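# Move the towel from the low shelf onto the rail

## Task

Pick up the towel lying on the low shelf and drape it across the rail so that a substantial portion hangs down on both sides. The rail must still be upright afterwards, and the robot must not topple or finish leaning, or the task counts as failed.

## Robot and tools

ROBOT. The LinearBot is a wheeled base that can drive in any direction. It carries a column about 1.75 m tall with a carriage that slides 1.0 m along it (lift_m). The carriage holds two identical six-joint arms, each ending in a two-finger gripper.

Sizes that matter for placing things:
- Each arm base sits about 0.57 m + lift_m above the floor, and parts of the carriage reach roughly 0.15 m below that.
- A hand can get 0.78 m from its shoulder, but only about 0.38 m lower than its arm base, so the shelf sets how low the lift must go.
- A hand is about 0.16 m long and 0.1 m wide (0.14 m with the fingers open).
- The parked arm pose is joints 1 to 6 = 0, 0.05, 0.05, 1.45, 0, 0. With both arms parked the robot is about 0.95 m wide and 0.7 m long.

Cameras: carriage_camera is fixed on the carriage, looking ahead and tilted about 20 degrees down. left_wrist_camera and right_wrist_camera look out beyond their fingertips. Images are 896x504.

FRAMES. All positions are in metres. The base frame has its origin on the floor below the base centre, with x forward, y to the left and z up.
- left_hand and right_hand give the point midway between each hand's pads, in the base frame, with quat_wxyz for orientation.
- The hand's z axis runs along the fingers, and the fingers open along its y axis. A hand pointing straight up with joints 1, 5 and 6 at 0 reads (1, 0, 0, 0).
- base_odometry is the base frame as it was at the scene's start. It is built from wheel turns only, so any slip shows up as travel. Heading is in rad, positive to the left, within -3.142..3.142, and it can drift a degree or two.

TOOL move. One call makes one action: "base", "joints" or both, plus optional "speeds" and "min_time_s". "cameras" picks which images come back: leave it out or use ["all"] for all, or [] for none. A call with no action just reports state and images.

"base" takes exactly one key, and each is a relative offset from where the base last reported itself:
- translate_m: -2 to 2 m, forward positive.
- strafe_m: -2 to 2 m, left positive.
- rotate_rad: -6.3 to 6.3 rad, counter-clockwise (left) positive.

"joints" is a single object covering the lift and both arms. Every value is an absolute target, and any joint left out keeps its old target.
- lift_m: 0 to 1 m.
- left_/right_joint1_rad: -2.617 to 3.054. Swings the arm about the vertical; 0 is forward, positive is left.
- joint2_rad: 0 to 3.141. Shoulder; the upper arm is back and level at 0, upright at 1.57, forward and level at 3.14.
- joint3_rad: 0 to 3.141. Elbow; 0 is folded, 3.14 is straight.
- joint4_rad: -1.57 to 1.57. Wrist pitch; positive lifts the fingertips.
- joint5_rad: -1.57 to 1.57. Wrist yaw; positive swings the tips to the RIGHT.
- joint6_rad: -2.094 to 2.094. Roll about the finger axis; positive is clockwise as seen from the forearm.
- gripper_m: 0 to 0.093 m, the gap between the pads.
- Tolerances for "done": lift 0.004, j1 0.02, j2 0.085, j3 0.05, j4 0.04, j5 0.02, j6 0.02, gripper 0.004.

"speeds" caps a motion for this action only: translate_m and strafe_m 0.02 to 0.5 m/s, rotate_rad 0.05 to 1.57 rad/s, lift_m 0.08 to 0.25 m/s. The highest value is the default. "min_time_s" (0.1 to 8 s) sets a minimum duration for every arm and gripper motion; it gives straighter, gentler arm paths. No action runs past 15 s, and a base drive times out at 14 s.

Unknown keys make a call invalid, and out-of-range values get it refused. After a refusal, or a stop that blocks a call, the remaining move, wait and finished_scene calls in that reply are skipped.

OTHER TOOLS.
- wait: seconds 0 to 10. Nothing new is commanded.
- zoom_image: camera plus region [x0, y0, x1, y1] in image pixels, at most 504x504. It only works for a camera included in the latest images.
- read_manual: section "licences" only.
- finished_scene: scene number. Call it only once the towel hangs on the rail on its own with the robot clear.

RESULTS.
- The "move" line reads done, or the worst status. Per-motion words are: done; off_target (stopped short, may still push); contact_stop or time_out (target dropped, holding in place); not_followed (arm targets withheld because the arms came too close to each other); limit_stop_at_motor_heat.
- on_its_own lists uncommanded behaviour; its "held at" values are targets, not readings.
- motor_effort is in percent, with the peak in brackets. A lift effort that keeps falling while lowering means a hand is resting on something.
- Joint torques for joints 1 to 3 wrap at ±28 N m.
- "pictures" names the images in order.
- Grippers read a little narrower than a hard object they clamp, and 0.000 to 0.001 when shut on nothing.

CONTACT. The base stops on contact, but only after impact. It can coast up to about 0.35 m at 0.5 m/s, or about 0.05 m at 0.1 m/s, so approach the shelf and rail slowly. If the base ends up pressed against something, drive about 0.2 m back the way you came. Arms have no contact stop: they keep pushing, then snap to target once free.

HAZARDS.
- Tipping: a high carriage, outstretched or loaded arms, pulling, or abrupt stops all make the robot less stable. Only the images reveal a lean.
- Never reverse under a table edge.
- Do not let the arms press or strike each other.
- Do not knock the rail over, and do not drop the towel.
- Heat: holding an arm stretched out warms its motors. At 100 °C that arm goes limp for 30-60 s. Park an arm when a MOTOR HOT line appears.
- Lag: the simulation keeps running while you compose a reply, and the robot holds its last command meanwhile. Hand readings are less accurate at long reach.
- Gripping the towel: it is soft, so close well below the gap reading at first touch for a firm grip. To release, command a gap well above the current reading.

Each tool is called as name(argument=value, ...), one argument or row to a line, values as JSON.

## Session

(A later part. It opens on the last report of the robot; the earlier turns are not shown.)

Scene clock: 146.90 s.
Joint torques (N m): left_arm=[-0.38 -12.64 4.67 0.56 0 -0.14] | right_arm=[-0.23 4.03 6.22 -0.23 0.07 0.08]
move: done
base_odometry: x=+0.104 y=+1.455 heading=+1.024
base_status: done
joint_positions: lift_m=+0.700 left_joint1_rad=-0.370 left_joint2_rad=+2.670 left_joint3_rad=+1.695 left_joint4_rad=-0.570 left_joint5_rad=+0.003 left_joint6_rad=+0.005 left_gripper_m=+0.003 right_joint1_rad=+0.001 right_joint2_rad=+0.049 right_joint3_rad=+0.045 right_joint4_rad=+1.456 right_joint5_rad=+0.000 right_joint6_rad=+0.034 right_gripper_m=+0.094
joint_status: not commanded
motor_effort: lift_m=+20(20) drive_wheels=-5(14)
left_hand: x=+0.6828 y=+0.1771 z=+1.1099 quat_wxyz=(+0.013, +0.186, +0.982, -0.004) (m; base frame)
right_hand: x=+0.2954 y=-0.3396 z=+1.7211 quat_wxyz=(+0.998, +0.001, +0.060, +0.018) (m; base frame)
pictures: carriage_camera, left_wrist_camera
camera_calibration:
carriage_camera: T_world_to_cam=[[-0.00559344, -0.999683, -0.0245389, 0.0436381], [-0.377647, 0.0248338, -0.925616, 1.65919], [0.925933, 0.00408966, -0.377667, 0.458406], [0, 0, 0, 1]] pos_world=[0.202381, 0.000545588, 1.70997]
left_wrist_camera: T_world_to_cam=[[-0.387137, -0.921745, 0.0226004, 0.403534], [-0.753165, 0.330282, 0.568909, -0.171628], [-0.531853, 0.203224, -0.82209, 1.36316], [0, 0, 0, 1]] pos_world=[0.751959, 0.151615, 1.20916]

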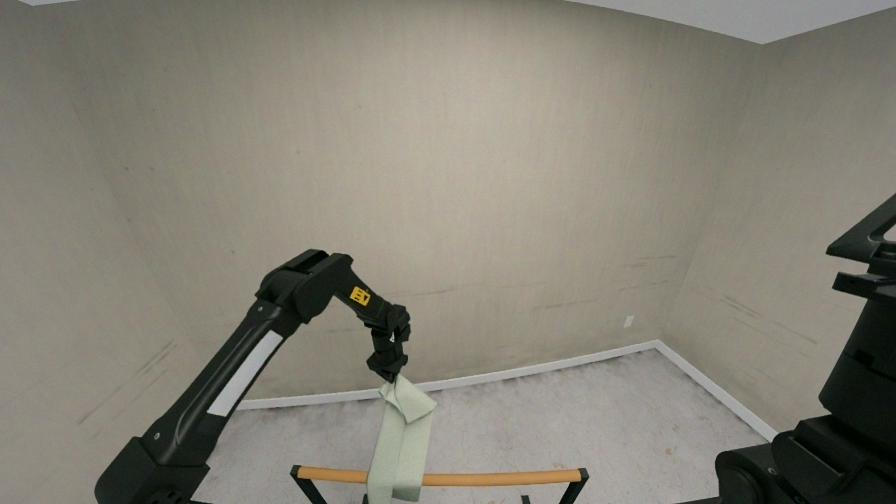

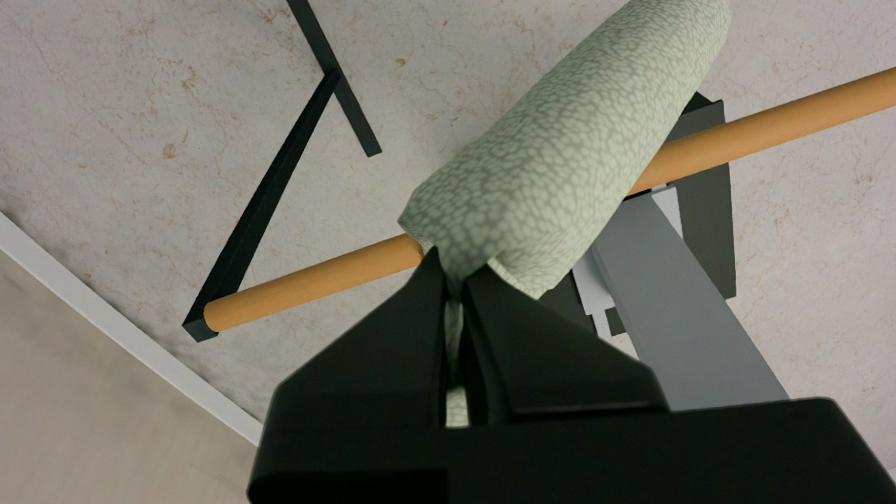

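move(
  base={"translate_m": 0.03},
  joints={"lift_m": 0.42},
  speeds={"lift_m": 0.12, "translate_m": 0.1},
  cameras=["carriage_camera", "left_wrist_camera"],
)

Scene clock: 151.90 s.
Joint torques (N m): left_arm=[-0.47 -12.78 4.71 0.57 0 -0.11] | right_arm=[-0.17 3.88 6.17 -0.21 0.05 0.06]
move: done
base_odometry: x=+0.119 y=+1.481 heading=+1.025
base_status: done
joint_positions: lift_m=+0.420 left_joint1_rad=-0.369 left_joint2_rad=+2.671 left_joint3_rad=+1.694 left_joint4_rad=-0.571 left_joint5_rad=+0.002 left_joint6_rad=+0.005 left_gripper_m=+0.003 right_joint1_rad=+0.001 right_joint2_rad=+0.049 right_joint3_rad=+0.045 right_joint4_rad=+1.455 right_joint5_rad=+0.000 right_joint6_rad=+0.034 right_gripper_m=+0.094
joint_status: all done
motor_effort: lift_m=+20(20) drive_wheels=-5(15)
left_hand: x=+0.6821 y=+0.1777 z=+0.8295 quat_wxyz=(+0.011, +0.186, +0.983, -0.003) (m; base frame)
right_hand: x=+0.2956 y=-0.3396 z=+1.4410 quat_wxyz=(+0.998, +0.001, +0.060, +0.018) (m; base frame)
pictures: carriage_camera, left_wrist_camera
camera_calibration:
carriage_camera: T_world_to_cam=[[-0.00559344, -0.999683, -0.0245389, 0.0367664], [-0.377647, 0.0248338, -0.925616, 1.39999], [0.925933, 0.00408966, -0.377667, 0.352645], [0, 0, 0, 1]] pos_world=[0.202381, 0.000545588, 1.42993]
left_wrist_camera: T_world_to_cam=[[-0.386724, -0.921926, 0.0222941, 0.410088], [-0.751953, 0.329235, 0.571114, -0.0152828], [-0.533865, 0.204099, -0.820568, 1.13208], [0, 0, 0, 1]] pos_world=[0.751477, 0.152046, 0.928535]

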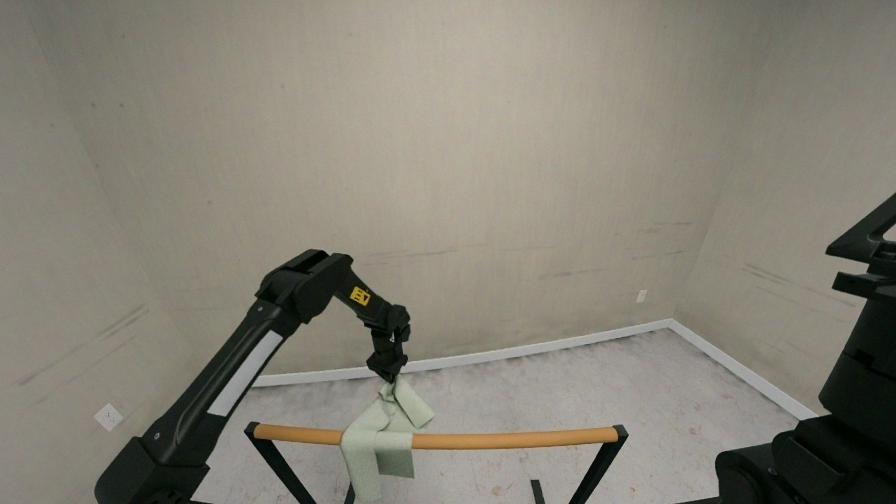

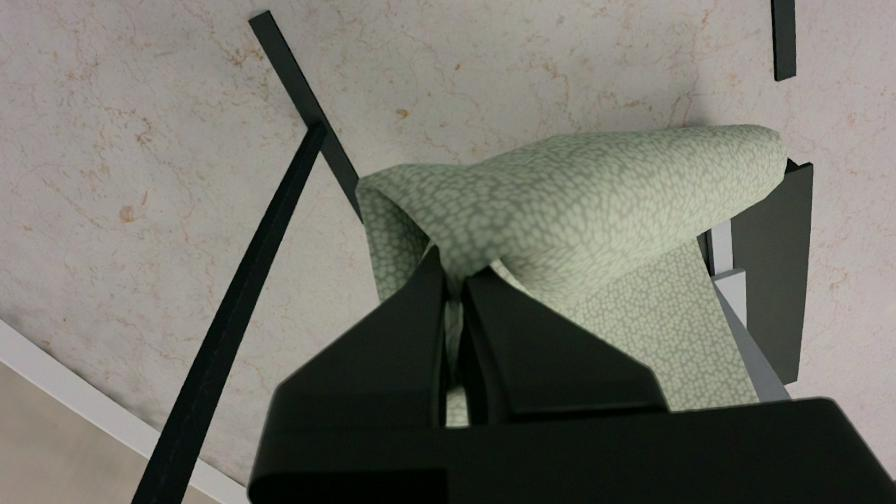

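move(
  joints={"lift_m": 0.24},
  speeds={"lift_m": 0.12},
  cameras=["carriage_camera", "left_wrist_camera"],
)

Scene clock: 156.40 s.
Joint torques (N m): left_arm=[-0.35 -12.82 4.83 0.58 -0.03 -0.11] | right_arm=[-0.16 3.86 6.35 -0.15 0.06 0.06]
move: done
base_odometry: x=+0.119 y=+1.481 heading=+1.025
base_status: not commanded
joint_positions: lift_m=+0.240 left_joint1_rad=-0.369 left_joint2_rad=+2.671 left_joint3_rad=+1.693 left_joint4_rad=-0.569 left_joint5_rad=+0.003 left_joint6_rad=+0.005 left_gripper_m=+0.003 right_joint1_rad=+0.001 right_joint2_rad=+0.049 right_joint3_rad=+0.045 right_joint4_rad=+1.455 right_joint5_rad=+0.000 right_joint6_rad=+0.034 right_gripper_m=+0.094
joint_status: all done
motor_effort: lift_m=+20(21) drive_wheels=+5(6)
left_hand: x=+0.6823 y=+0.1775 z=+0.6494 quat_wxyz=(+0.012, +0.186, +0.982, -0.004) (m; base frame)
right_hand: x=+0.2956 y=-0.3396 z=+1.2610 quat_wxyz=(+0.998, +0.001, +0.060, +0.018) (m; base frame)
pictures: carriage_camera, left_wrist_camera
camera_calibration:
carriage_camera: T_world_to_cam=[[-0.00559344, -0.999683, -0.0245389, 0.0323493], [-0.377647, 0.0248338, -0.925616, 1.23337], [0.925933, 0.00408966, -0.377667, 0.284664], [0, 0, 0, 1]] pos_world=[0.202381, 0.000545588, 1.24993]
left_wrist_camera: T_world_to_cam=[[-0.386759, -0.921893, 0.0230243, 0.413522], [-0.752398, 0.329891, 0.570148, 0.0885543], [-0.533211, 0.203186, -0.821219, 0.984586], [0, 0, 0, 1]] pos_world=[0.751553, 0.151955, 0.748551]

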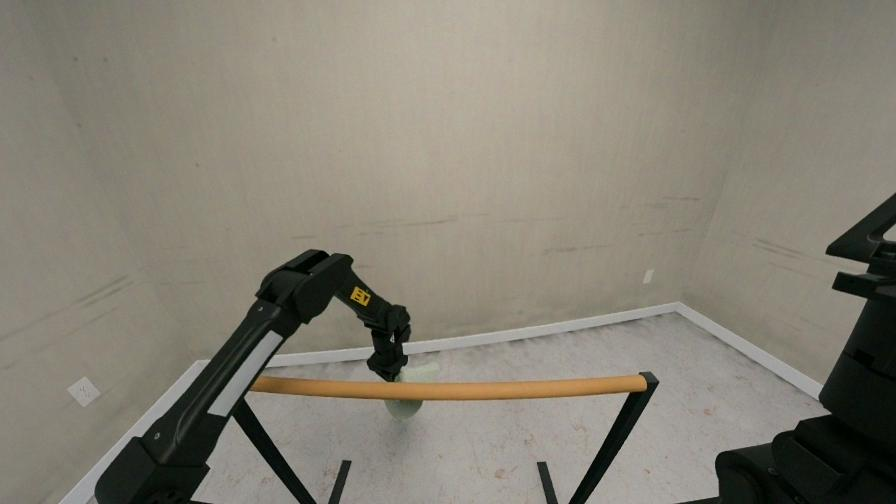

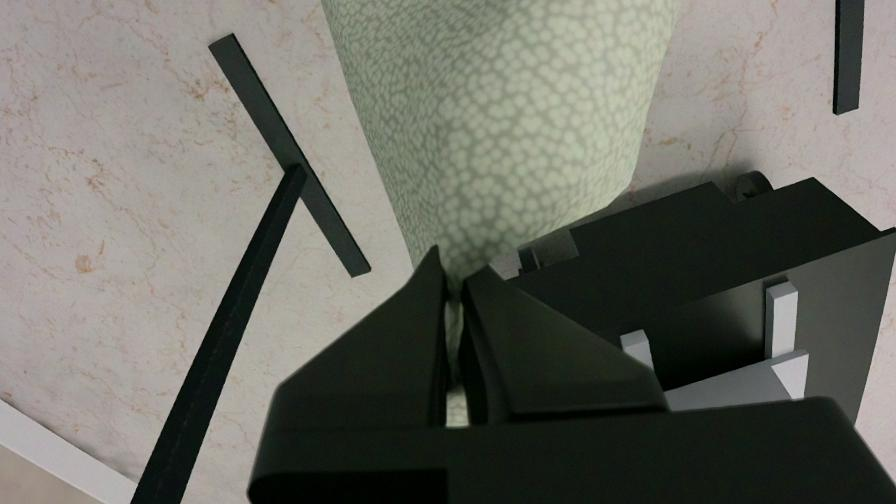

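move(
  joints={"lift_m": 0.65},
  speeds={"lift_m": 0.15},
  cameras=["carriage_camera", "left_wrist_camera"],
)

Scene clock: 168.57 s.
Joint torques (N m): left_arm=[-0.4 -12.96 4.93 0.54 0.01 -0.11] | right_arm=[-0.14 3.88 6.16 -0.13 0.08 0.07]
move: done
base_odometry: x=+0.119 y=+1.481 heading=+1.025
base_status: not commanded
joint_positions: lift_m=+0.650 left_joint1_rad=-0.369 left_joint2_rad=+2.672 left_joint3_rad=+1.693 left_joint4_rad=-0.569 left_joint5_rad=+0.003 left_joint6_rad=+0.005 left_gripper_m=+0.003 right_joint1_rad=+0.001 right_joint2_rad=+0.049 right_joint3_rad=+0.045 right_joint4_rad=+1.455 right_joint5_rad=+0.000 right_joint6_rad=+0.034 right_gripper_m=+0.094
joint_status: all done
motor_effort: lift_m=+25(30) drive_wheels=+5(6)
left_hand: x=+0.6817 y=+0.1777 z=+1.0582 quat_wxyz=(+0.011, +0.186, +0.983, -0.004) (m; base frame)
right_hand: x=+0.2956 y=-0.3396 z=+1.6704 quat_wxyz=(+0.998, +0.001, +0.060, +0.018) (m; base frame)
pictures: carriage_camera, left_wrist_camera
camera_calibration:
carriage_camera: T_world_to_cam=[[-0.00559344, -0.999683, -0.0245389, 0.0423961], [-0.377647, 0.0248338, -0.925616, 1.61234], [0.925933, 0.00408966, -0.377667, 0.43929], [0, 0, 0, 1]] pos_world=[0.202381, 0.000545588, 1.65936]
left_wrist_camera: T_world_to_cam=[[-0.386726, -0.921906, 0.023067, 0.404028], [-0.751586, 0.329576, 0.5714, -0.146801], [-0.534379, 0.203638, -0.820348, 1.31977], [0, 0, 0, 1]] pos_world=[0.75117, 0.152103, 1.15723]

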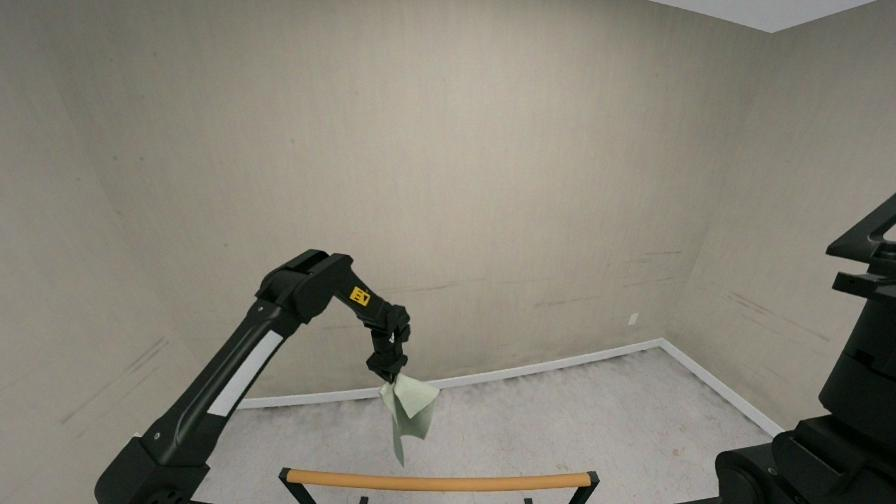

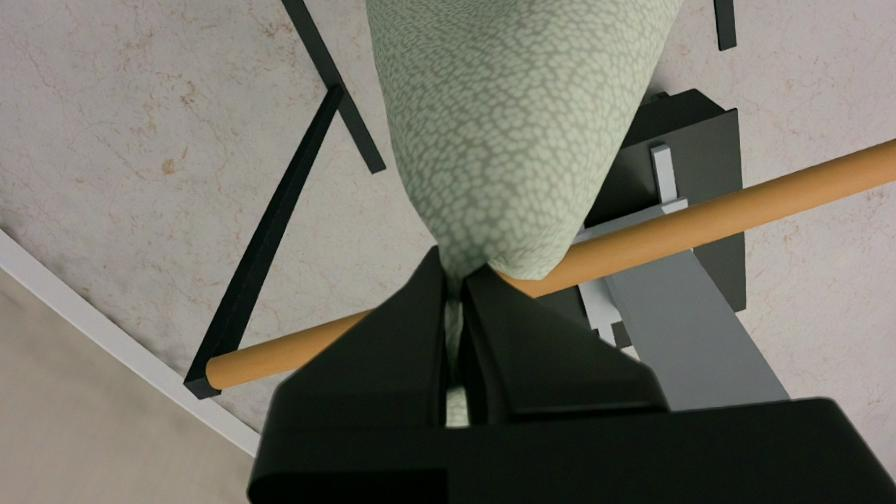

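move(
  base={"translate_m": -0.27},
  speeds={"translate_m": 0.12},
  cameras=["carriage_camera", "left_wrist_camera"],
)

Scene clock: 174.40 s.
Joint torques (N m): left_arm=[-0.47 -12.79 4.92 0.53 0.01 -0.13] | right_arm=[-0.12 4.05 6.04 -0.17 0.05 0.06]
move: done
base_odometry: x=-0.021 y=+1.250 heading=+1.026
base_status: done
joint_positions: lift_m=+0.650 left_joint1_rad=-0.368 left_joint2_rad=+2.672 left_joint3_rad=+1.693 left_joint4_rad=-0.568 left_joint5_rad=+0.003 left_joint6_rad=+0.005 left_gripper_m=+0.003 right_joint1_rad=+0.001 right_joint2_rad=+0.049 right_joint3_rad=+0.045 right_joint4_rad=+1.454 right_joint5_rad=+0.000 right_joint6_rad=+0.034 right_gripper_m=+0.094
joint_status: not commanded
motor_effort: lift_m=+25(25) drive_wheels=+6(13)
left_hand: x=+0.6822 y=+0.1783 z=+1.0582 quat_wxyz=(+0.011, +0.185, +0.983, -0.003) (m; base frame)
right_hand: x=+0.2958 y=-0.3396 z=+1.6704 quat_wxyz=(+0.998, +0.001, +0.061, +0.018) (m; base frame)
pictures: carriage_camera, left_wrist_camera
camera_calibration:
carriage_camera: T_world_to_cam=[[-0.00559344, -0.999683, -0.0245389, 0.0423961], [-0.377647, 0.0248338, -0.925616, 1.61234], [0.925933, 0.00408966, -0.377667, 0.43929], [0, 0, 0, 1]] pos_world=[0.202381, 0.000545588, 1.65936]
left_wrist_camera: T_world_to_cam=[[-0.38533, -0.9225, 0.0226645, 0.404361], [-0.752576, 0.328376, 0.570788, -0.14514], [-0.533994, 0.202885, -0.820785, 1.32021], [0, 0, 0, 1]] pos_world=[0.751571, 0.152833, 1.15729]

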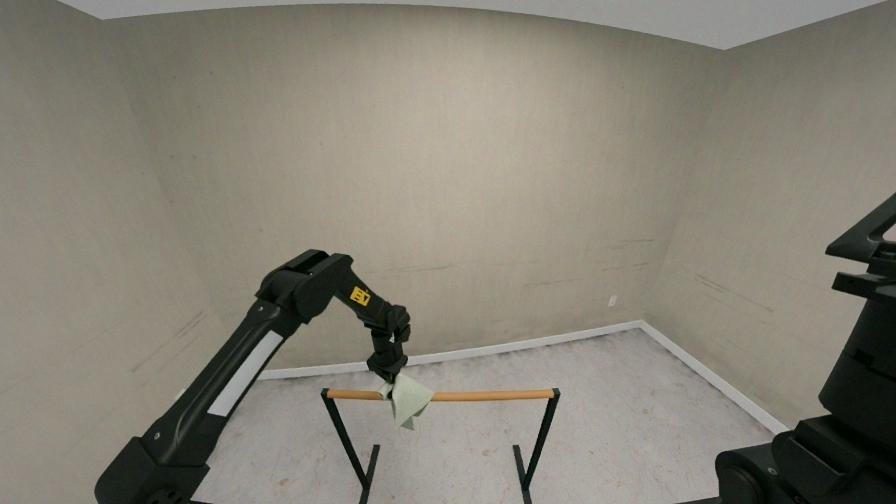

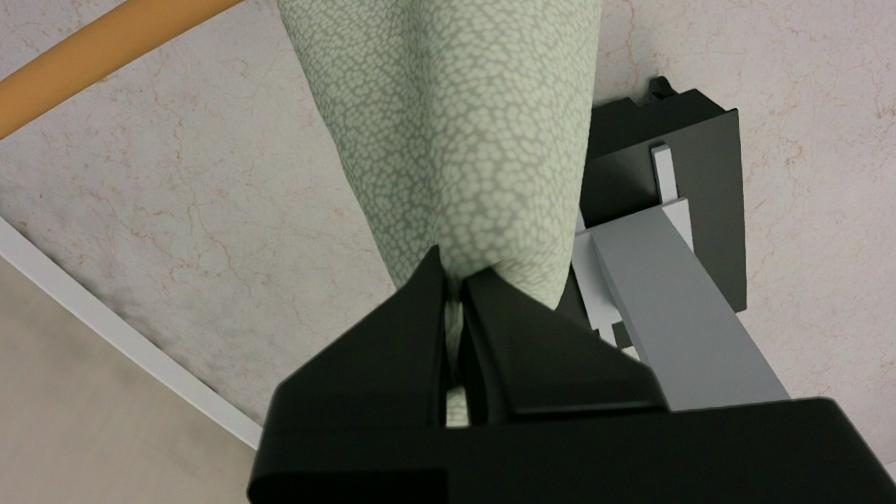

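Now lower in steps, watching.

move(
  joints={"lift_m": 0.48},
  speeds={"lift_m": 0.1},
  cameras=["carriage_camera"],
)

zoom_image(
  camera="carriage_camera",
  region=[280, 300, 640, 504],
)

Scene clock: 179.87 s.
Joint torques (N m): left_arm=[-0.54 -13.01 4.82 0.48 0.01 -0.12] | right_arm=[-0.16 4.19 6.17 -0.15 0.06 0.06]
move: done
base_odometry: x=-0.021 y=+1.250 heading=+1.026
base_status: not commanded
joint_positions: lift_m=+0.480 left_joint1_rad=-0.368 left_joint2_rad=+2.672 left_joint3_rad=+1.693 left_joint4_rad=-0.565 left_joint5_rad=+0.003 left_joint6_rad=+0.005 left_gripper_m=+0.003 right_joint1_rad=+0.001 right_joint2_rad=+0.049 right_joint3_rad=+0.045 right_joint4_rad=+1.454 right_joint5_rad=+0.000 right_joint6_rad=+0.034 right_gripper_m=+0.094
joint_status: all done
motor_effort: lift_m=+20(21) drive_wheels=+7(7)
left_hand: x=+0.6830 y=+0.1780 z=+0.8889 quat_wxyz=(+0.013, +0.185, +0.983, -0.004) (m; base frame)
right_hand: x=+0.2958 y=-0.3396 z=+1.5009 quat_wxyz=(+0.998, +0.001, +0.061, +0.018) (m; base frame)
pictures: carriage_camera
camera_calibration:
carriage_camera: T_world_to_cam=[[-0.00559344, -0.999683, -0.0245389, 0.0382376], [-0.377647, 0.0248338, -0.925616, 1.45548], [0.925933, 0.00408966, -0.377667, 0.375288], [0, 0, 0, 1]] pos_world=[0.202381, 0.000545588, 1.48989]

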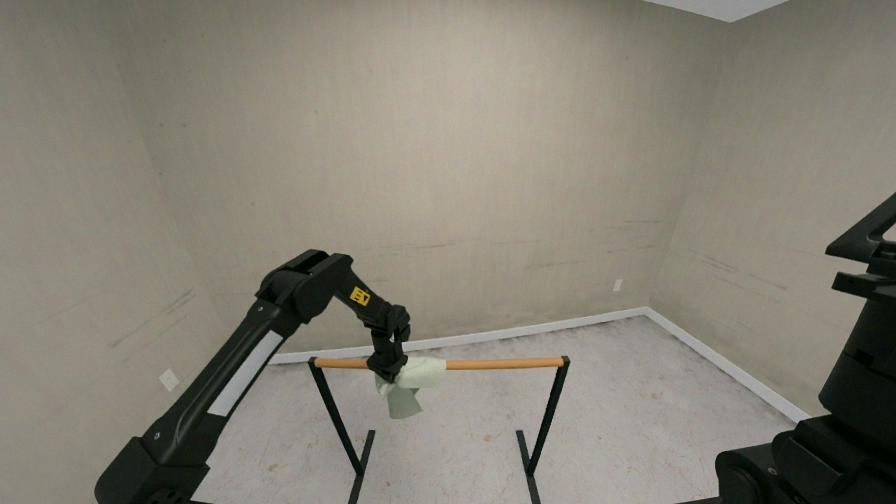

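Scaled by 1.400 from the camera's 896x504 image, which has a finer 1280x720 frame.

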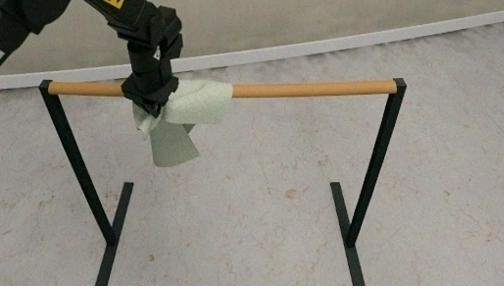

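move(
  joints={"lift_m": 0.36},
  speeds={"lift_m": 0.1},
  cameras=["carriage_camera", "left_wrist_camera"],
)

zoom_image(
  camera="carriage_camera",
  region=[280, 300, 640, 504],
)

Scene clock: 187.50 s.
Joint torques (N m): left_arm=[-0.54 -11.93 4.03 0.24 0.02 -0.09] | right_arm=[-0.16 3.93 6.02 -0.17 0.06 0.06]
move: done
base_odometry: x=-0.021 y=+1.250 heading=+1.026
base_status: not commanded
joint_positions: lift_m=+0.360 left_joint1_rad=-0.368 left_joint2_rad=+2.660 left_joint3_rad=+1.707 left_joint4_rad=-0.523 left_joint5_rad=+0.000 left_joint6_rad=+0.004 left_gripper_m=+0.003 right_joint1_rad=+0.001 right_joint2_rad=+0.049 right_joint3_rad=+0.045 right_joint4_rad=+1.454 right_joint5_rad=+0.000 right_joint6_rad=+0.034 right_gripper_m=+0.094
joint_status: all done
motor_effort: lift_m=+19(20) drive_wheels=+7(7)
left_hand: x=+0.7012 y=+0.1714 z=+0.7776 quat_wxyz=(+0.046, +0.184, +0.982, -0.009) (m; base frame)
right_hand: x=+0.2958 y=-0.3396 z=+1.3811 quat_wxyz=(+0.998, +0.001, +0.061, +0.018) (m; base frame)
pictures: carriage_camera, left_wrist_camera
camera_calibration:
carriage_camera: T_world_to_cam=[[-0.00559344, -0.999683, -0.0245389, 0.035296], [-0.377647, 0.0248338, -0.925616, 1.34452], [0.925933, 0.00408966, -0.377667, 0.330016], [0, 0, 0, 1]] pos_world=[0.202381, 0.000545588, 1.37001]
left_wrist_camera: T_world_to_cam=[[-0.385522, -0.922514, 0.0184649, 0.415084], [-0.78909, 0.340004, 0.5116, 0.101268], [-0.478236, 0.182663, -0.859025, 1.09552], [0, 0, 0, 1]] pos_world=[0.763853, 0.148378, 0.88161]

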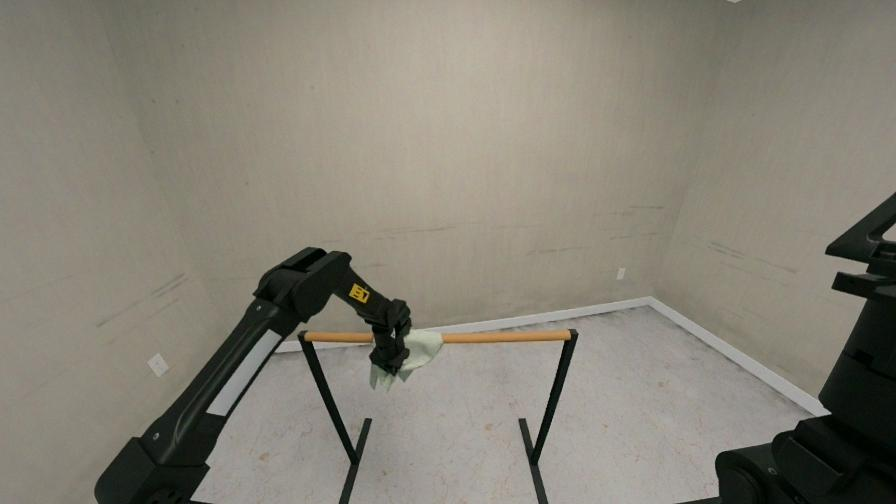

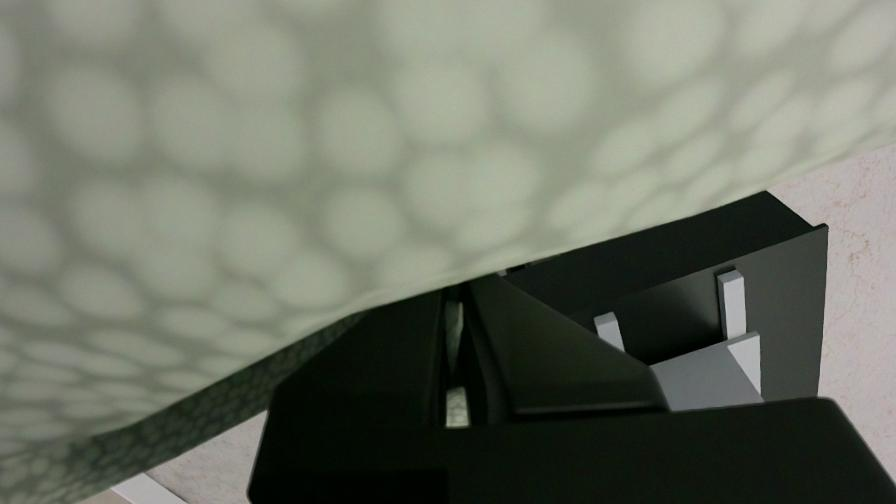

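Scaled by 1.400 from the camera's 896x504 image, which has a finer 1280x720 frame.

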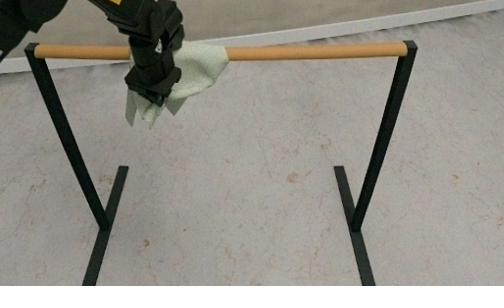

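move(
  joints={"lift_m": 0.45},
  speeds={"lift_m": 0.1},
  cameras=["carriage_camera"],
)

move(
  base={"translate_m": -0.07},
  speeds={"translate_m": 0.06},
  cameras=["carriage_camera", "left_wrist_camera"],
)

zoom_image(
  camera="carriage_camera",
  region=[280, 300, 640, 504],
)

Scene clock: 193.17 s.
Joint torques (N m): left_arm=[-0.57 -11.79 4.44 0.48 0.02 -0.1] | right_arm=[-0.18 3.95 6.05 -0.14 0.06 0.07]
move: done
base_odometry: x=-0.021 y=+1.250 heading=+1.026
base_status: not commanded
joint_positions: lift_m=+0.450 left_joint1_rad=-0.368 left_joint2_rad=+2.660 left_joint3_rad=+1.700 left_joint4_rad=-0.552 left_joint5_rad=+0.000 left_joint6_rad=+0.004 left_gripper_m=+0.003 right_joint1_rad=+0.001 right_joint2_rad=+0.049 right_joint3_rad=+0.045 right_joint4_rad=+1.454 right_joint5_rad=+0.000 right_joint6_rad=+0.034 right_gripper_m=+0.094
joint_status: all done
motor_effort: lift_m=+24(29) drive_wheels=+7(7)
left_hand: x=+0.6922 y=+0.1749 z=+0.8651 quat_wxyz=(+0.029, +0.184, +0.982, -0.006) (m; base frame)
right_hand: x=+0.2958 y=-0.3396 z=+1.4705 quat_wxyz=(+0.998, +0.001, +0.061, +0.018) (m; base frame)
pictures: carriage_camera
camera_calibration:
carriage_camera: T_world_to_cam=[[-0.00559344, -0.999683, -0.0245389, 0.0374902], [-0.377647, 0.0248338, -0.925616, 1.42729], [0.925933, 0.00408966, -0.377667, 0.363785], [0, 0, 0, 1]] pos_world=[0.202381, 0.000545588, 1.45943]

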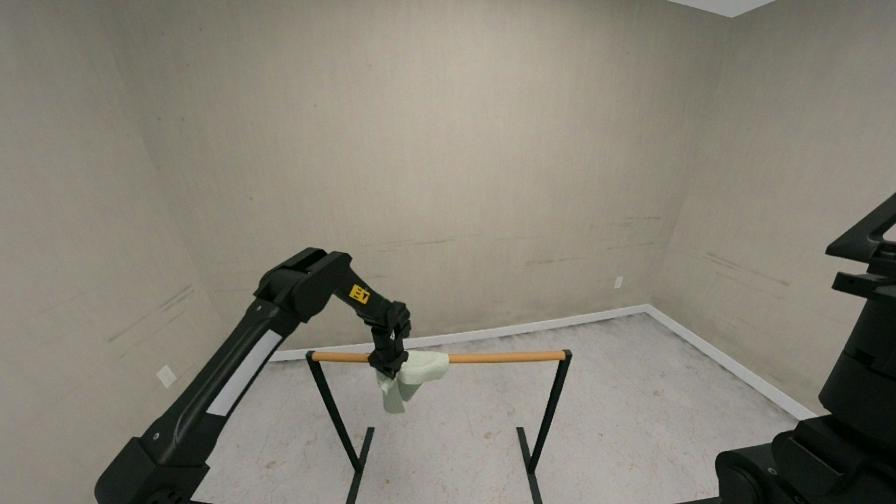

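Scene clock: 194.87 s.
Joint torques (N m): left_arm=[-0.62 -11.82 4.49 0.46 0.04 -0.11] | right_arm=[-0.2 3.93 6.15 -0.16 0.06 0.07]
move: done
base_odometry: x=-0.058 y=+1.190 heading=+1.026
base_status: done
joint_positions: lift_m=+0.450 left_joint1_rad=-0.367 left_joint2_rad=+2.660 left_joint3_rad=+1.700 left_joint4_rad=-0.552 left_joint5_rad=+0.000 left_joint6_rad=+0.004 left_gripper_m=+0.003 right_joint1_rad=+0.001 right_joint2_rad=+0.049 right_joint3_rad=+0.045 right_joint4_rad=+1.453 right_joint5_rad=+0.000 right_joint6_rad=+0.034 right_gripper_m=+0.094
joint_status: not commanded
motor_effort: lift_m=+24(24) drive_wheels=+5(15)
left_hand: x=+0.6923 y=+0.1751 z=+0.8651 quat_wxyz=(+0.029, +0.184, +0.982, -0.005) (m; base frame)
right_hand: x=+0.2960 y=-0.3396 z=+1.4704 quat_wxyz=(+0.998, +0.001, +0.061, +0.018) (m; base frame)
pictures: carriage_camera, left_wrist_camera
camera_calibration:
carriage_camera: T_world_to_cam=[[-0.00559344, -0.999683, -0.0245389, 0.0374902], [-0.377647, 0.0248338, -0.925616, 1.42729], [0.925933, 0.00408966, -0.377667, 0.363785], [0, 0, 0, 1]] pos_world=[0.202381, 0.000545588, 1.45943]
left_wrist_camera: T_world_to_cam=[[-0.384531, -0.922915, 0.0190613, 0.412304], [-0.772054, 0.332857, 0.541424, 0.0118333], [-0.506033, 0.193478, -0.840534, 1.1671], [0, 0, 0, 1]] pos_world=[0.758272, 0.150774, 0.966724]

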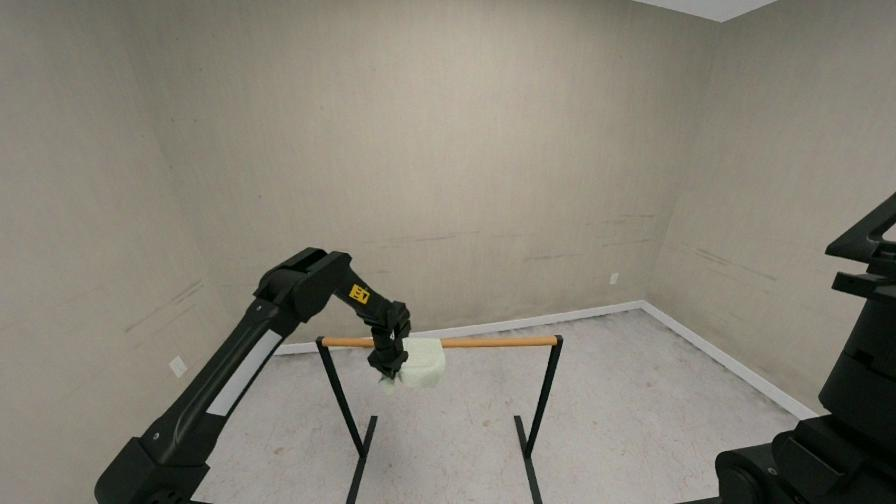

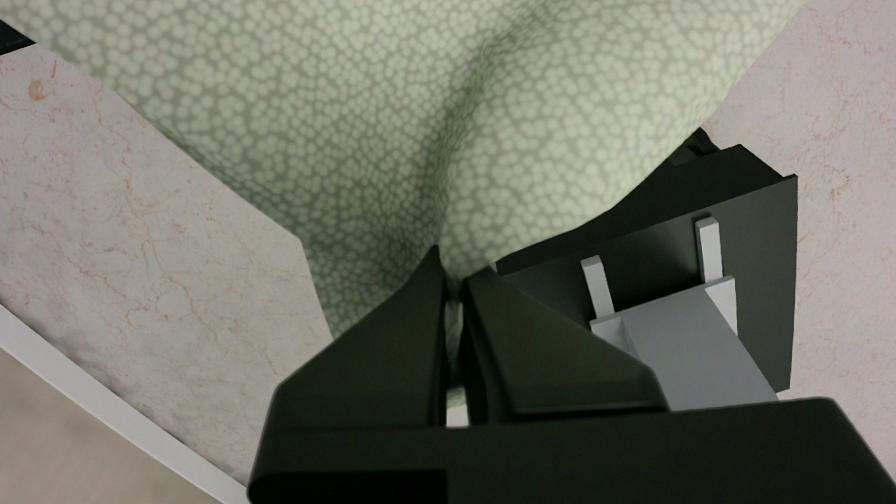

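Scaled by 1.400 from the camera's 896x504 image, which has a finer 1280x720 frame.

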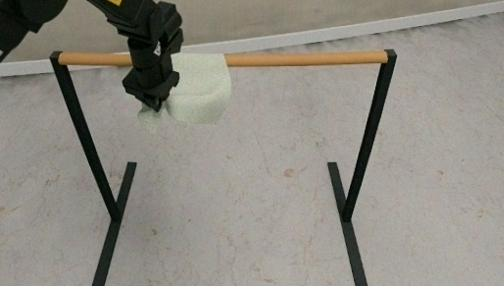

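move(
  joints={"lift_m": 0.3},
  speeds={"lift_m": 0.1},
  cameras=["carriage_camera", "left_wrist_camera"],
)

zoom_image(
  camera="carriage_camera",
  region=[280, 250, 640, 454],
)

Scene clock: 200.90 s.
Joint torques (N m): left_arm=[-0.51 -12.07 4.52 0.4 0.02 -0.11] | right_arm=[-0.17 3.84 6.31 -0.15 0.06 0.07]
move: done
base_odometry: x=-0.058 y=+1.190 heading=+1.026
base_status: not commanded
joint_positions: lift_m=+0.300 left_joint1_rad=-0.367 left_joint2_rad=+2.662 left_joint3_rad=+1.699 left_joint4_rad=-0.552 left_joint5_rad=+0.000 left_joint6_rad=+0.004 left_gripper_m=+0.003 right_joint1_rad=+0.001 right_joint2_rad=+0.049 right_joint3_rad=+0.045 right_joint4_rad=+1.453 right_joint5_rad=+0.000 right_joint6_rad=+0.034 right_gripper_m=+0.094
joint_status: all done
motor_effort: lift_m=+20(21) drive_wheels=+5(5)
left_hand: x=+0.6912 y=+0.1755 z=+0.7144 quat_wxyz=(+0.027, +0.184, +0.982, -0.005) (m; base frame)
right_hand: x=+0.2960 y=-0.3396 z=+1.3209 quat_wxyz=(+0.998, +0.001, +0.061, +0.018) (m; base frame)
pictures: carriage_camera, left_wrist_camera
camera_calibration:
carriage_camera: T_world_to_cam=[[-0.00559344, -0.999683, -0.0245389, 0.0338211], [-0.377647, 0.0248338, -0.925616, 1.28889], [0.925933, 0.00408966, -0.377667, 0.307316], [0, 0, 0, 1]] pos_world=[0.202381, 0.000545588, 1.30991]
left_wrist_camera: T_world_to_cam=[[-0.38447, -0.922939, 0.0191555, 0.415038], [-0.770314, 0.332187, 0.544305, 0.0892721], [-0.508723, 0.194513, -0.838669, 1.04017], [0, 0, 0, 1]] pos_world=[0.757494, 0.151074, 0.815815]

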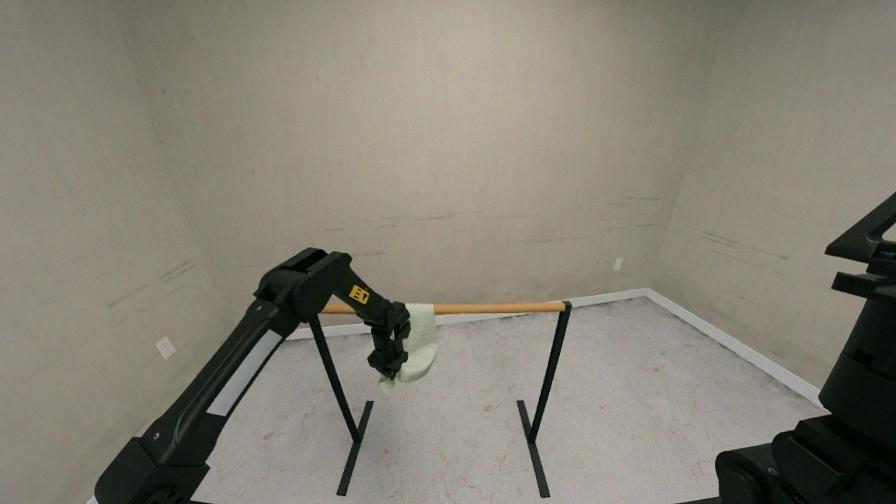

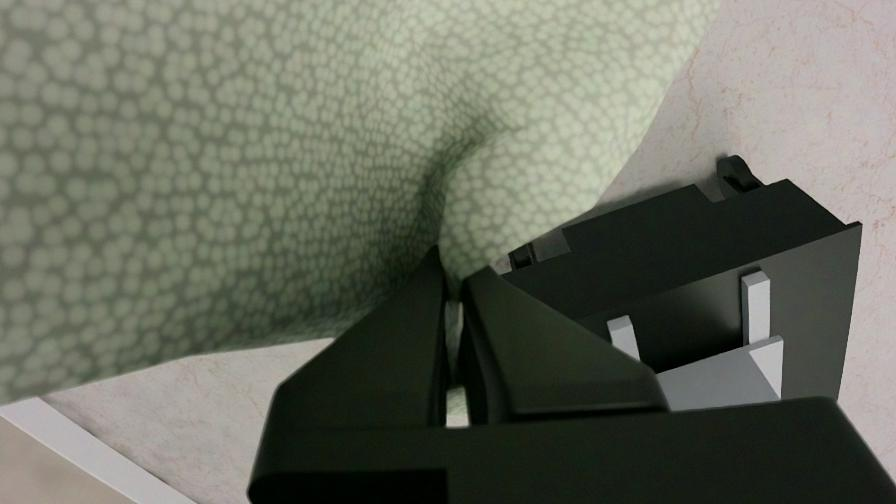

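Scaled by 1.400 from the camera's 896x504 image, which has a finer 1280x720 frame.

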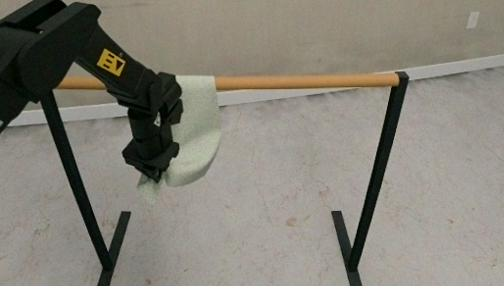

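move(
  joints={"lift_m": 0.2},
  speeds={"lift_m": 0.08},
  cameras=["carriage_camera", "left_wrist_camera"],
)

zoom_image(
  camera="carriage_camera",
  region=[330, 220, 510, 420],
)

Scene clock: 207.13 s.
Joint torques (N m): left_arm=[-0.62 -12.03 4.62 0.45 0.03 -0.11] | right_arm=[-0.14 3.89 6.15 -0.19 0.06 0.08]
move: done
base_odometry: x=-0.058 y=+1.190 heading=+1.026
base_status: not commanded
joint_positions: lift_m=+0.200 left_joint1_rad=-0.367 left_joint2_rad=+2.663 left_joint3_rad=+1.698 left_joint4_rad=-0.554 left_joint5_rad=+0.000 left_joint6_rad=+0.004 left_gripper_m=+0.003 right_joint1_rad=+0.001 right_joint2_rad=+0.049 right_joint3_rad=+0.045 right_joint4_rad=+1.453 right_joint5_rad=+0.000 right_joint6_rad=+0.034 right_gripper_m=+0.094
joint_status: all done
motor_effort: lift_m=+20(21) drive_wheels=+5(5)
left_hand: x=+0.6902 y=+0.1759 z=+0.6139 quat_wxyz=(+0.026, +0.184, +0.983, -0.005) (m; base frame)
right_hand: x=+0.2960 y=-0.3396 z=+1.2209 quat_wxyz=(+0.998, +0.001, +0.061, +0.018) (m; base frame)
pictures: carriage_camera, left_wrist_camera
camera_calibration:
carriage_camera: T_world_to_cam=[[-0.00559344, -0.999683, -0.0245389, 0.0313674], [-0.377647, 0.0248338, -0.925616, 1.19633], [0.925933, 0.00408966, -0.377667, 0.269552], [0, 0, 0, 1]] pos_world=[0.202381, 0.000545588, 1.20992]
left_wrist_camera: T_world_to_cam=[[-0.384408, -0.922963, 0.0192495, 0.41684], [-0.768565, 0.331515, 0.547179, 0.140281], [-0.511408, 0.195546, -0.836794, 0.95585], [0, 0, 0, 1]] pos_world=[0.756881, 0.15131, 0.715067]

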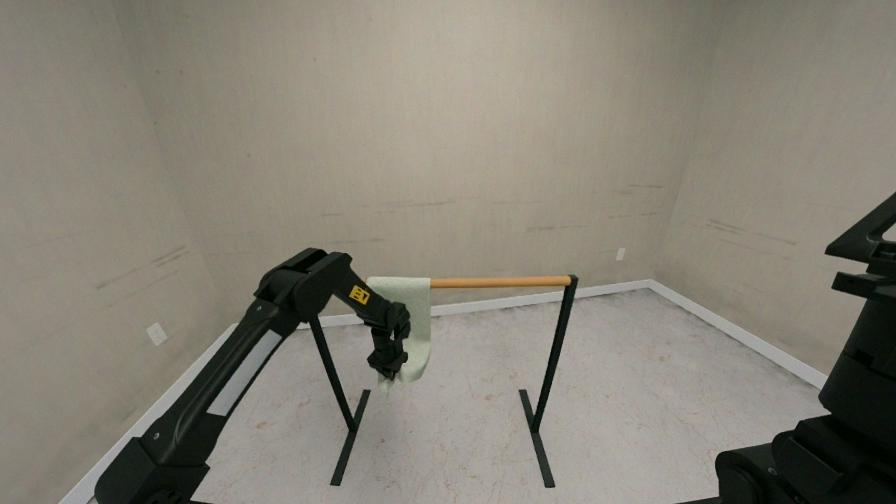

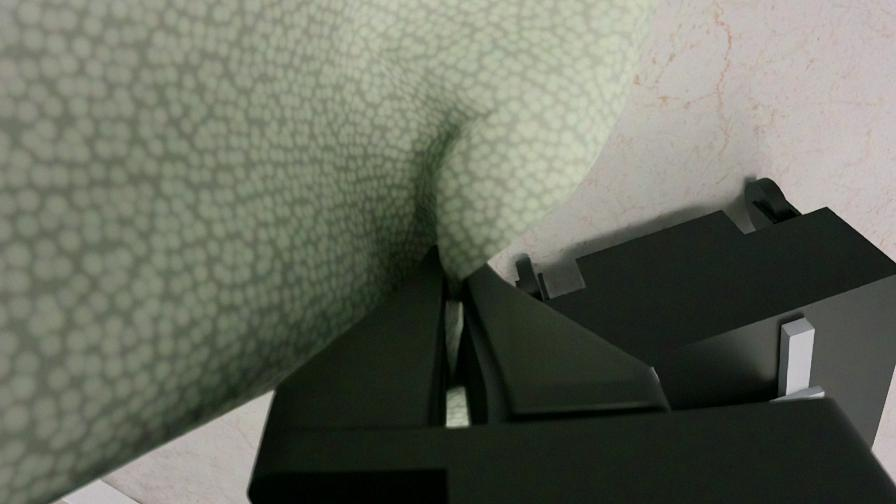

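Scaled by 2.520 from the camera's 896x504 image, which has a finer 1280x720 frame.

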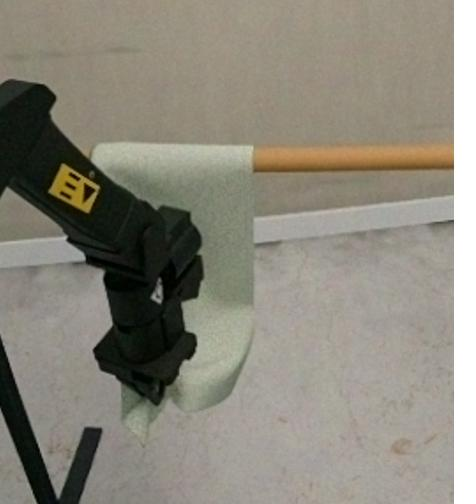

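move(
  joints={"lift_m": 0.08},
  speeds={"lift_m": 0.08},
  cameras=["carriage_camera", "left_wrist_camera"],
)

zoom_image(
  camera="carriage_camera",
  region=[330, 200, 510, 400],
)

Scene clock: 213.57 s.
Joint torques (N m): left_arm=[-0.65 -12.31 4.53 0.5 0.03 -0.11] | right_arm=[-0.18 3.99 6.06 -0.13 0.07 0.07]
move: done
base_odometry: x=-0.058 y=+1.190 heading=+1.026
base_status: not commanded
joint_positions: lift_m=+0.080 left_joint1_rad=-0.367 left_joint2_rad=+2.665 left_joint3_rad=+1.698 left_joint4_rad=-0.558 left_joint5_rad=+0.000 left_joint6_rad=+0.004 left_gripper_m=+0.003 right_joint1_rad=+0.001 right_joint2_rad=+0.049 right_joint3_rad=+0.045 right_joint4_rad=+1.453 right_joint5_rad=+0.000 right_joint6_rad=+0.034 right_gripper_m=+0.094
joint_status: all done
motor_effort: lift_m=+20(20) drive_wheels=+5(5)
left_hand: x=+0.6886 y=+0.1765 z=+0.4928 quat_wxyz=(+0.023, +0.184, +0.983, -0.004) (m; base frame)
right_hand: x=+0.2960 y=-0.3396 z=+1.1010 quat_wxyz=(+0.998, +0.001, +0.061, +0.018) (m; base frame)
pictures: carriage_camera, left_wrist_camera
camera_calibration:
carriage_camera: T_world_to_cam=[[-0.00559344, -0.999683, -0.0245389, 0.028424], [-0.377647, 0.0248338, -0.925616, 1.08531], [0.925933, 0.00408966, -0.377667, 0.224251], [0, 0, 0, 1]] pos_world=[0.202381, 0.000545588, 1.08997]
left_wrist_camera: T_world_to_cam=[[-0.384304, -0.922994, 0.0198073, 0.418719], [-0.765156, 0.330444, 0.552579, 0.200324], [-0.516572, 0.197203, -0.833225, 0.855032], [0, 0, 0, 1]] pos_world=[0.75588, 0.151664, 0.593446]

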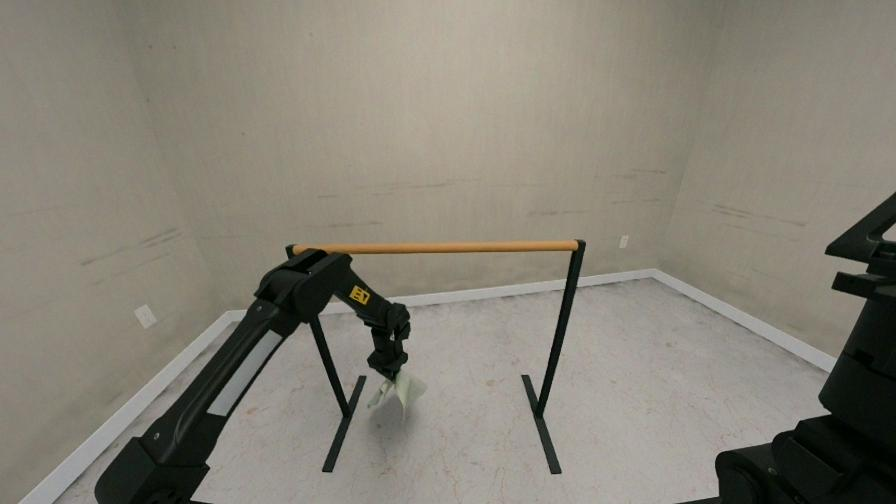

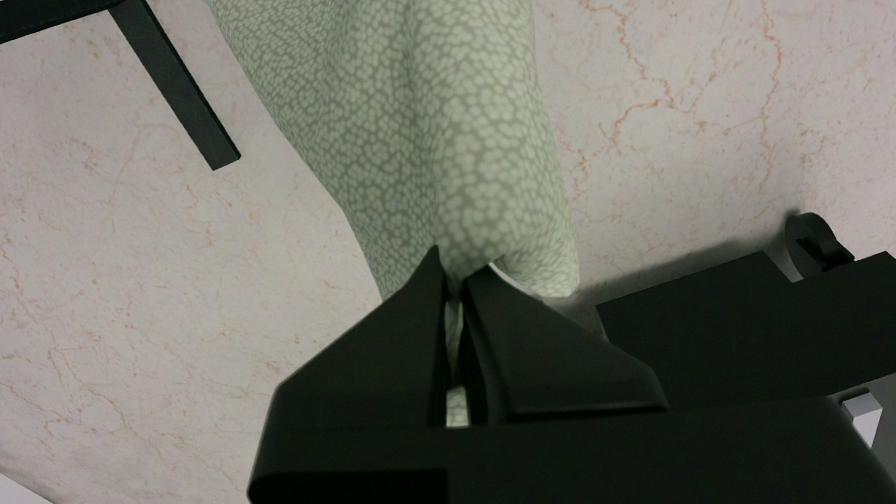

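Scaled by 2.520 from the camera's 896x504 image, which has a finer 1280x720 frame.

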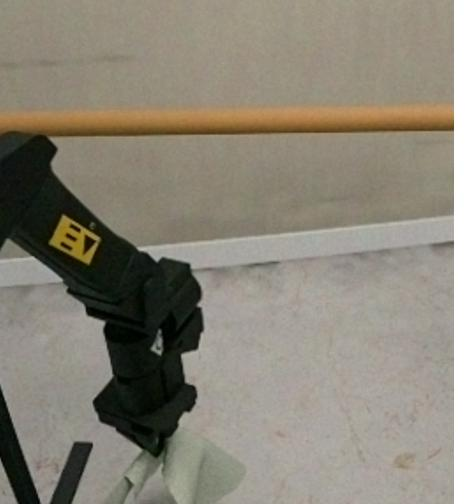

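move(
  joints={"lift_m": 0.625},
  speeds={"lift_m": 0.15},
  cameras=["carriage_camera"],
)

zoom_image(
  camera="carriage_camera",
  region=[330, 304, 510, 504],
)

Scene clock: 234.63 s.
Joint torques (N m): left_arm=[-0.54 -12.66 4.71 0.48 0.02 -0.11] | right_arm=[-0.17 3.85 6.11 -0.16 0.05 0.07]
move: done
base_odometry: x=-0.058 y=+1.190 heading=+1.026
base_status: not commanded
joint_positions: lift_m=+0.625 left_joint1_rad=-0.367 left_joint2_rad=+2.668 left_joint3_rad=+1.695 left_joint4_rad=-0.560 left_joint5_rad=+0.000 left_joint6_rad=+0.004 left_gripper_m=+0.003 right_joint1_rad=+0.001 right_joint2_rad=+0.049 right_joint3_rad=+0.045 right_joint4_rad=+1.453 right_joint5_rad=+0.000 right_joint6_rad=+0.034 right_gripper_m=+0.094
joint_status: all done
motor_effort: lift_m=+25(30) drive_wheels=-4(5)
left_hand: x=+0.6861 y=+0.1774 z=+1.0352 quat_wxyz=(+0.019, +0.184, +0.983, -0.004) (m; base frame)
right_hand: x=+0.2960 y=-0.3396 z=+1.6454 quat_wxyz=(+0.998, +0.001, +0.061, +0.018) (m; base frame)
pictures: carriage_camera
camera_calibration:
carriage_camera: T_world_to_cam=[[-0.00559344, -0.999683, -0.0245389, 0.0417826], [-0.377647, 0.0248338, -0.925616, 1.5892], [0.925933, 0.00408966, -0.377667, 0.429848], [0, 0, 0, 1]] pos_world=[0.202381, 0.000545588, 1.63435]

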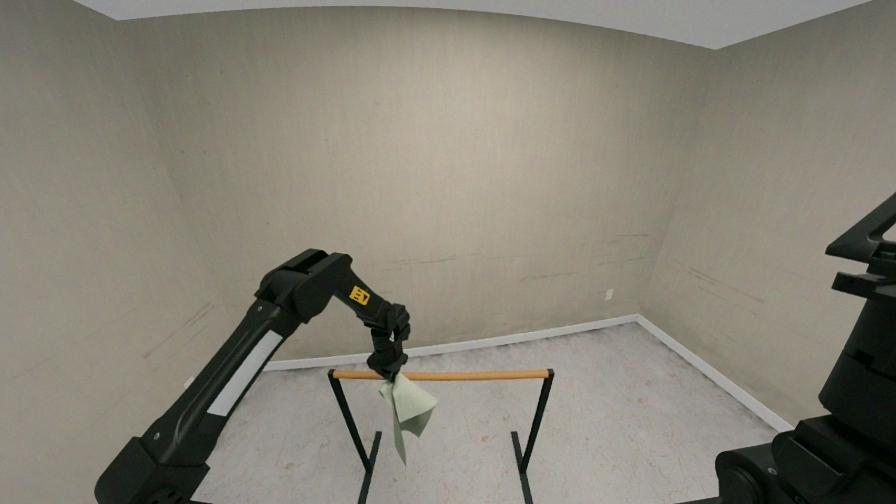

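Scaled by 2.520 from the camera's 896x504 image, which has a finer 1280x720 frame.

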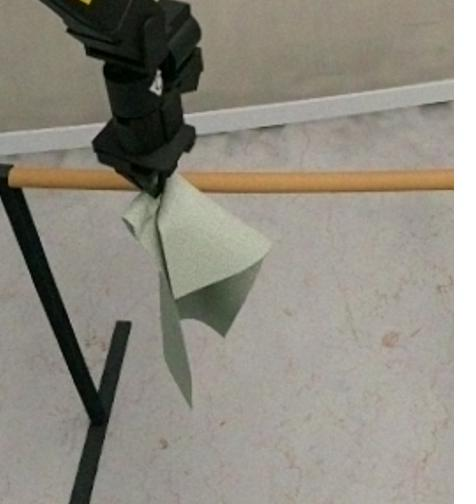

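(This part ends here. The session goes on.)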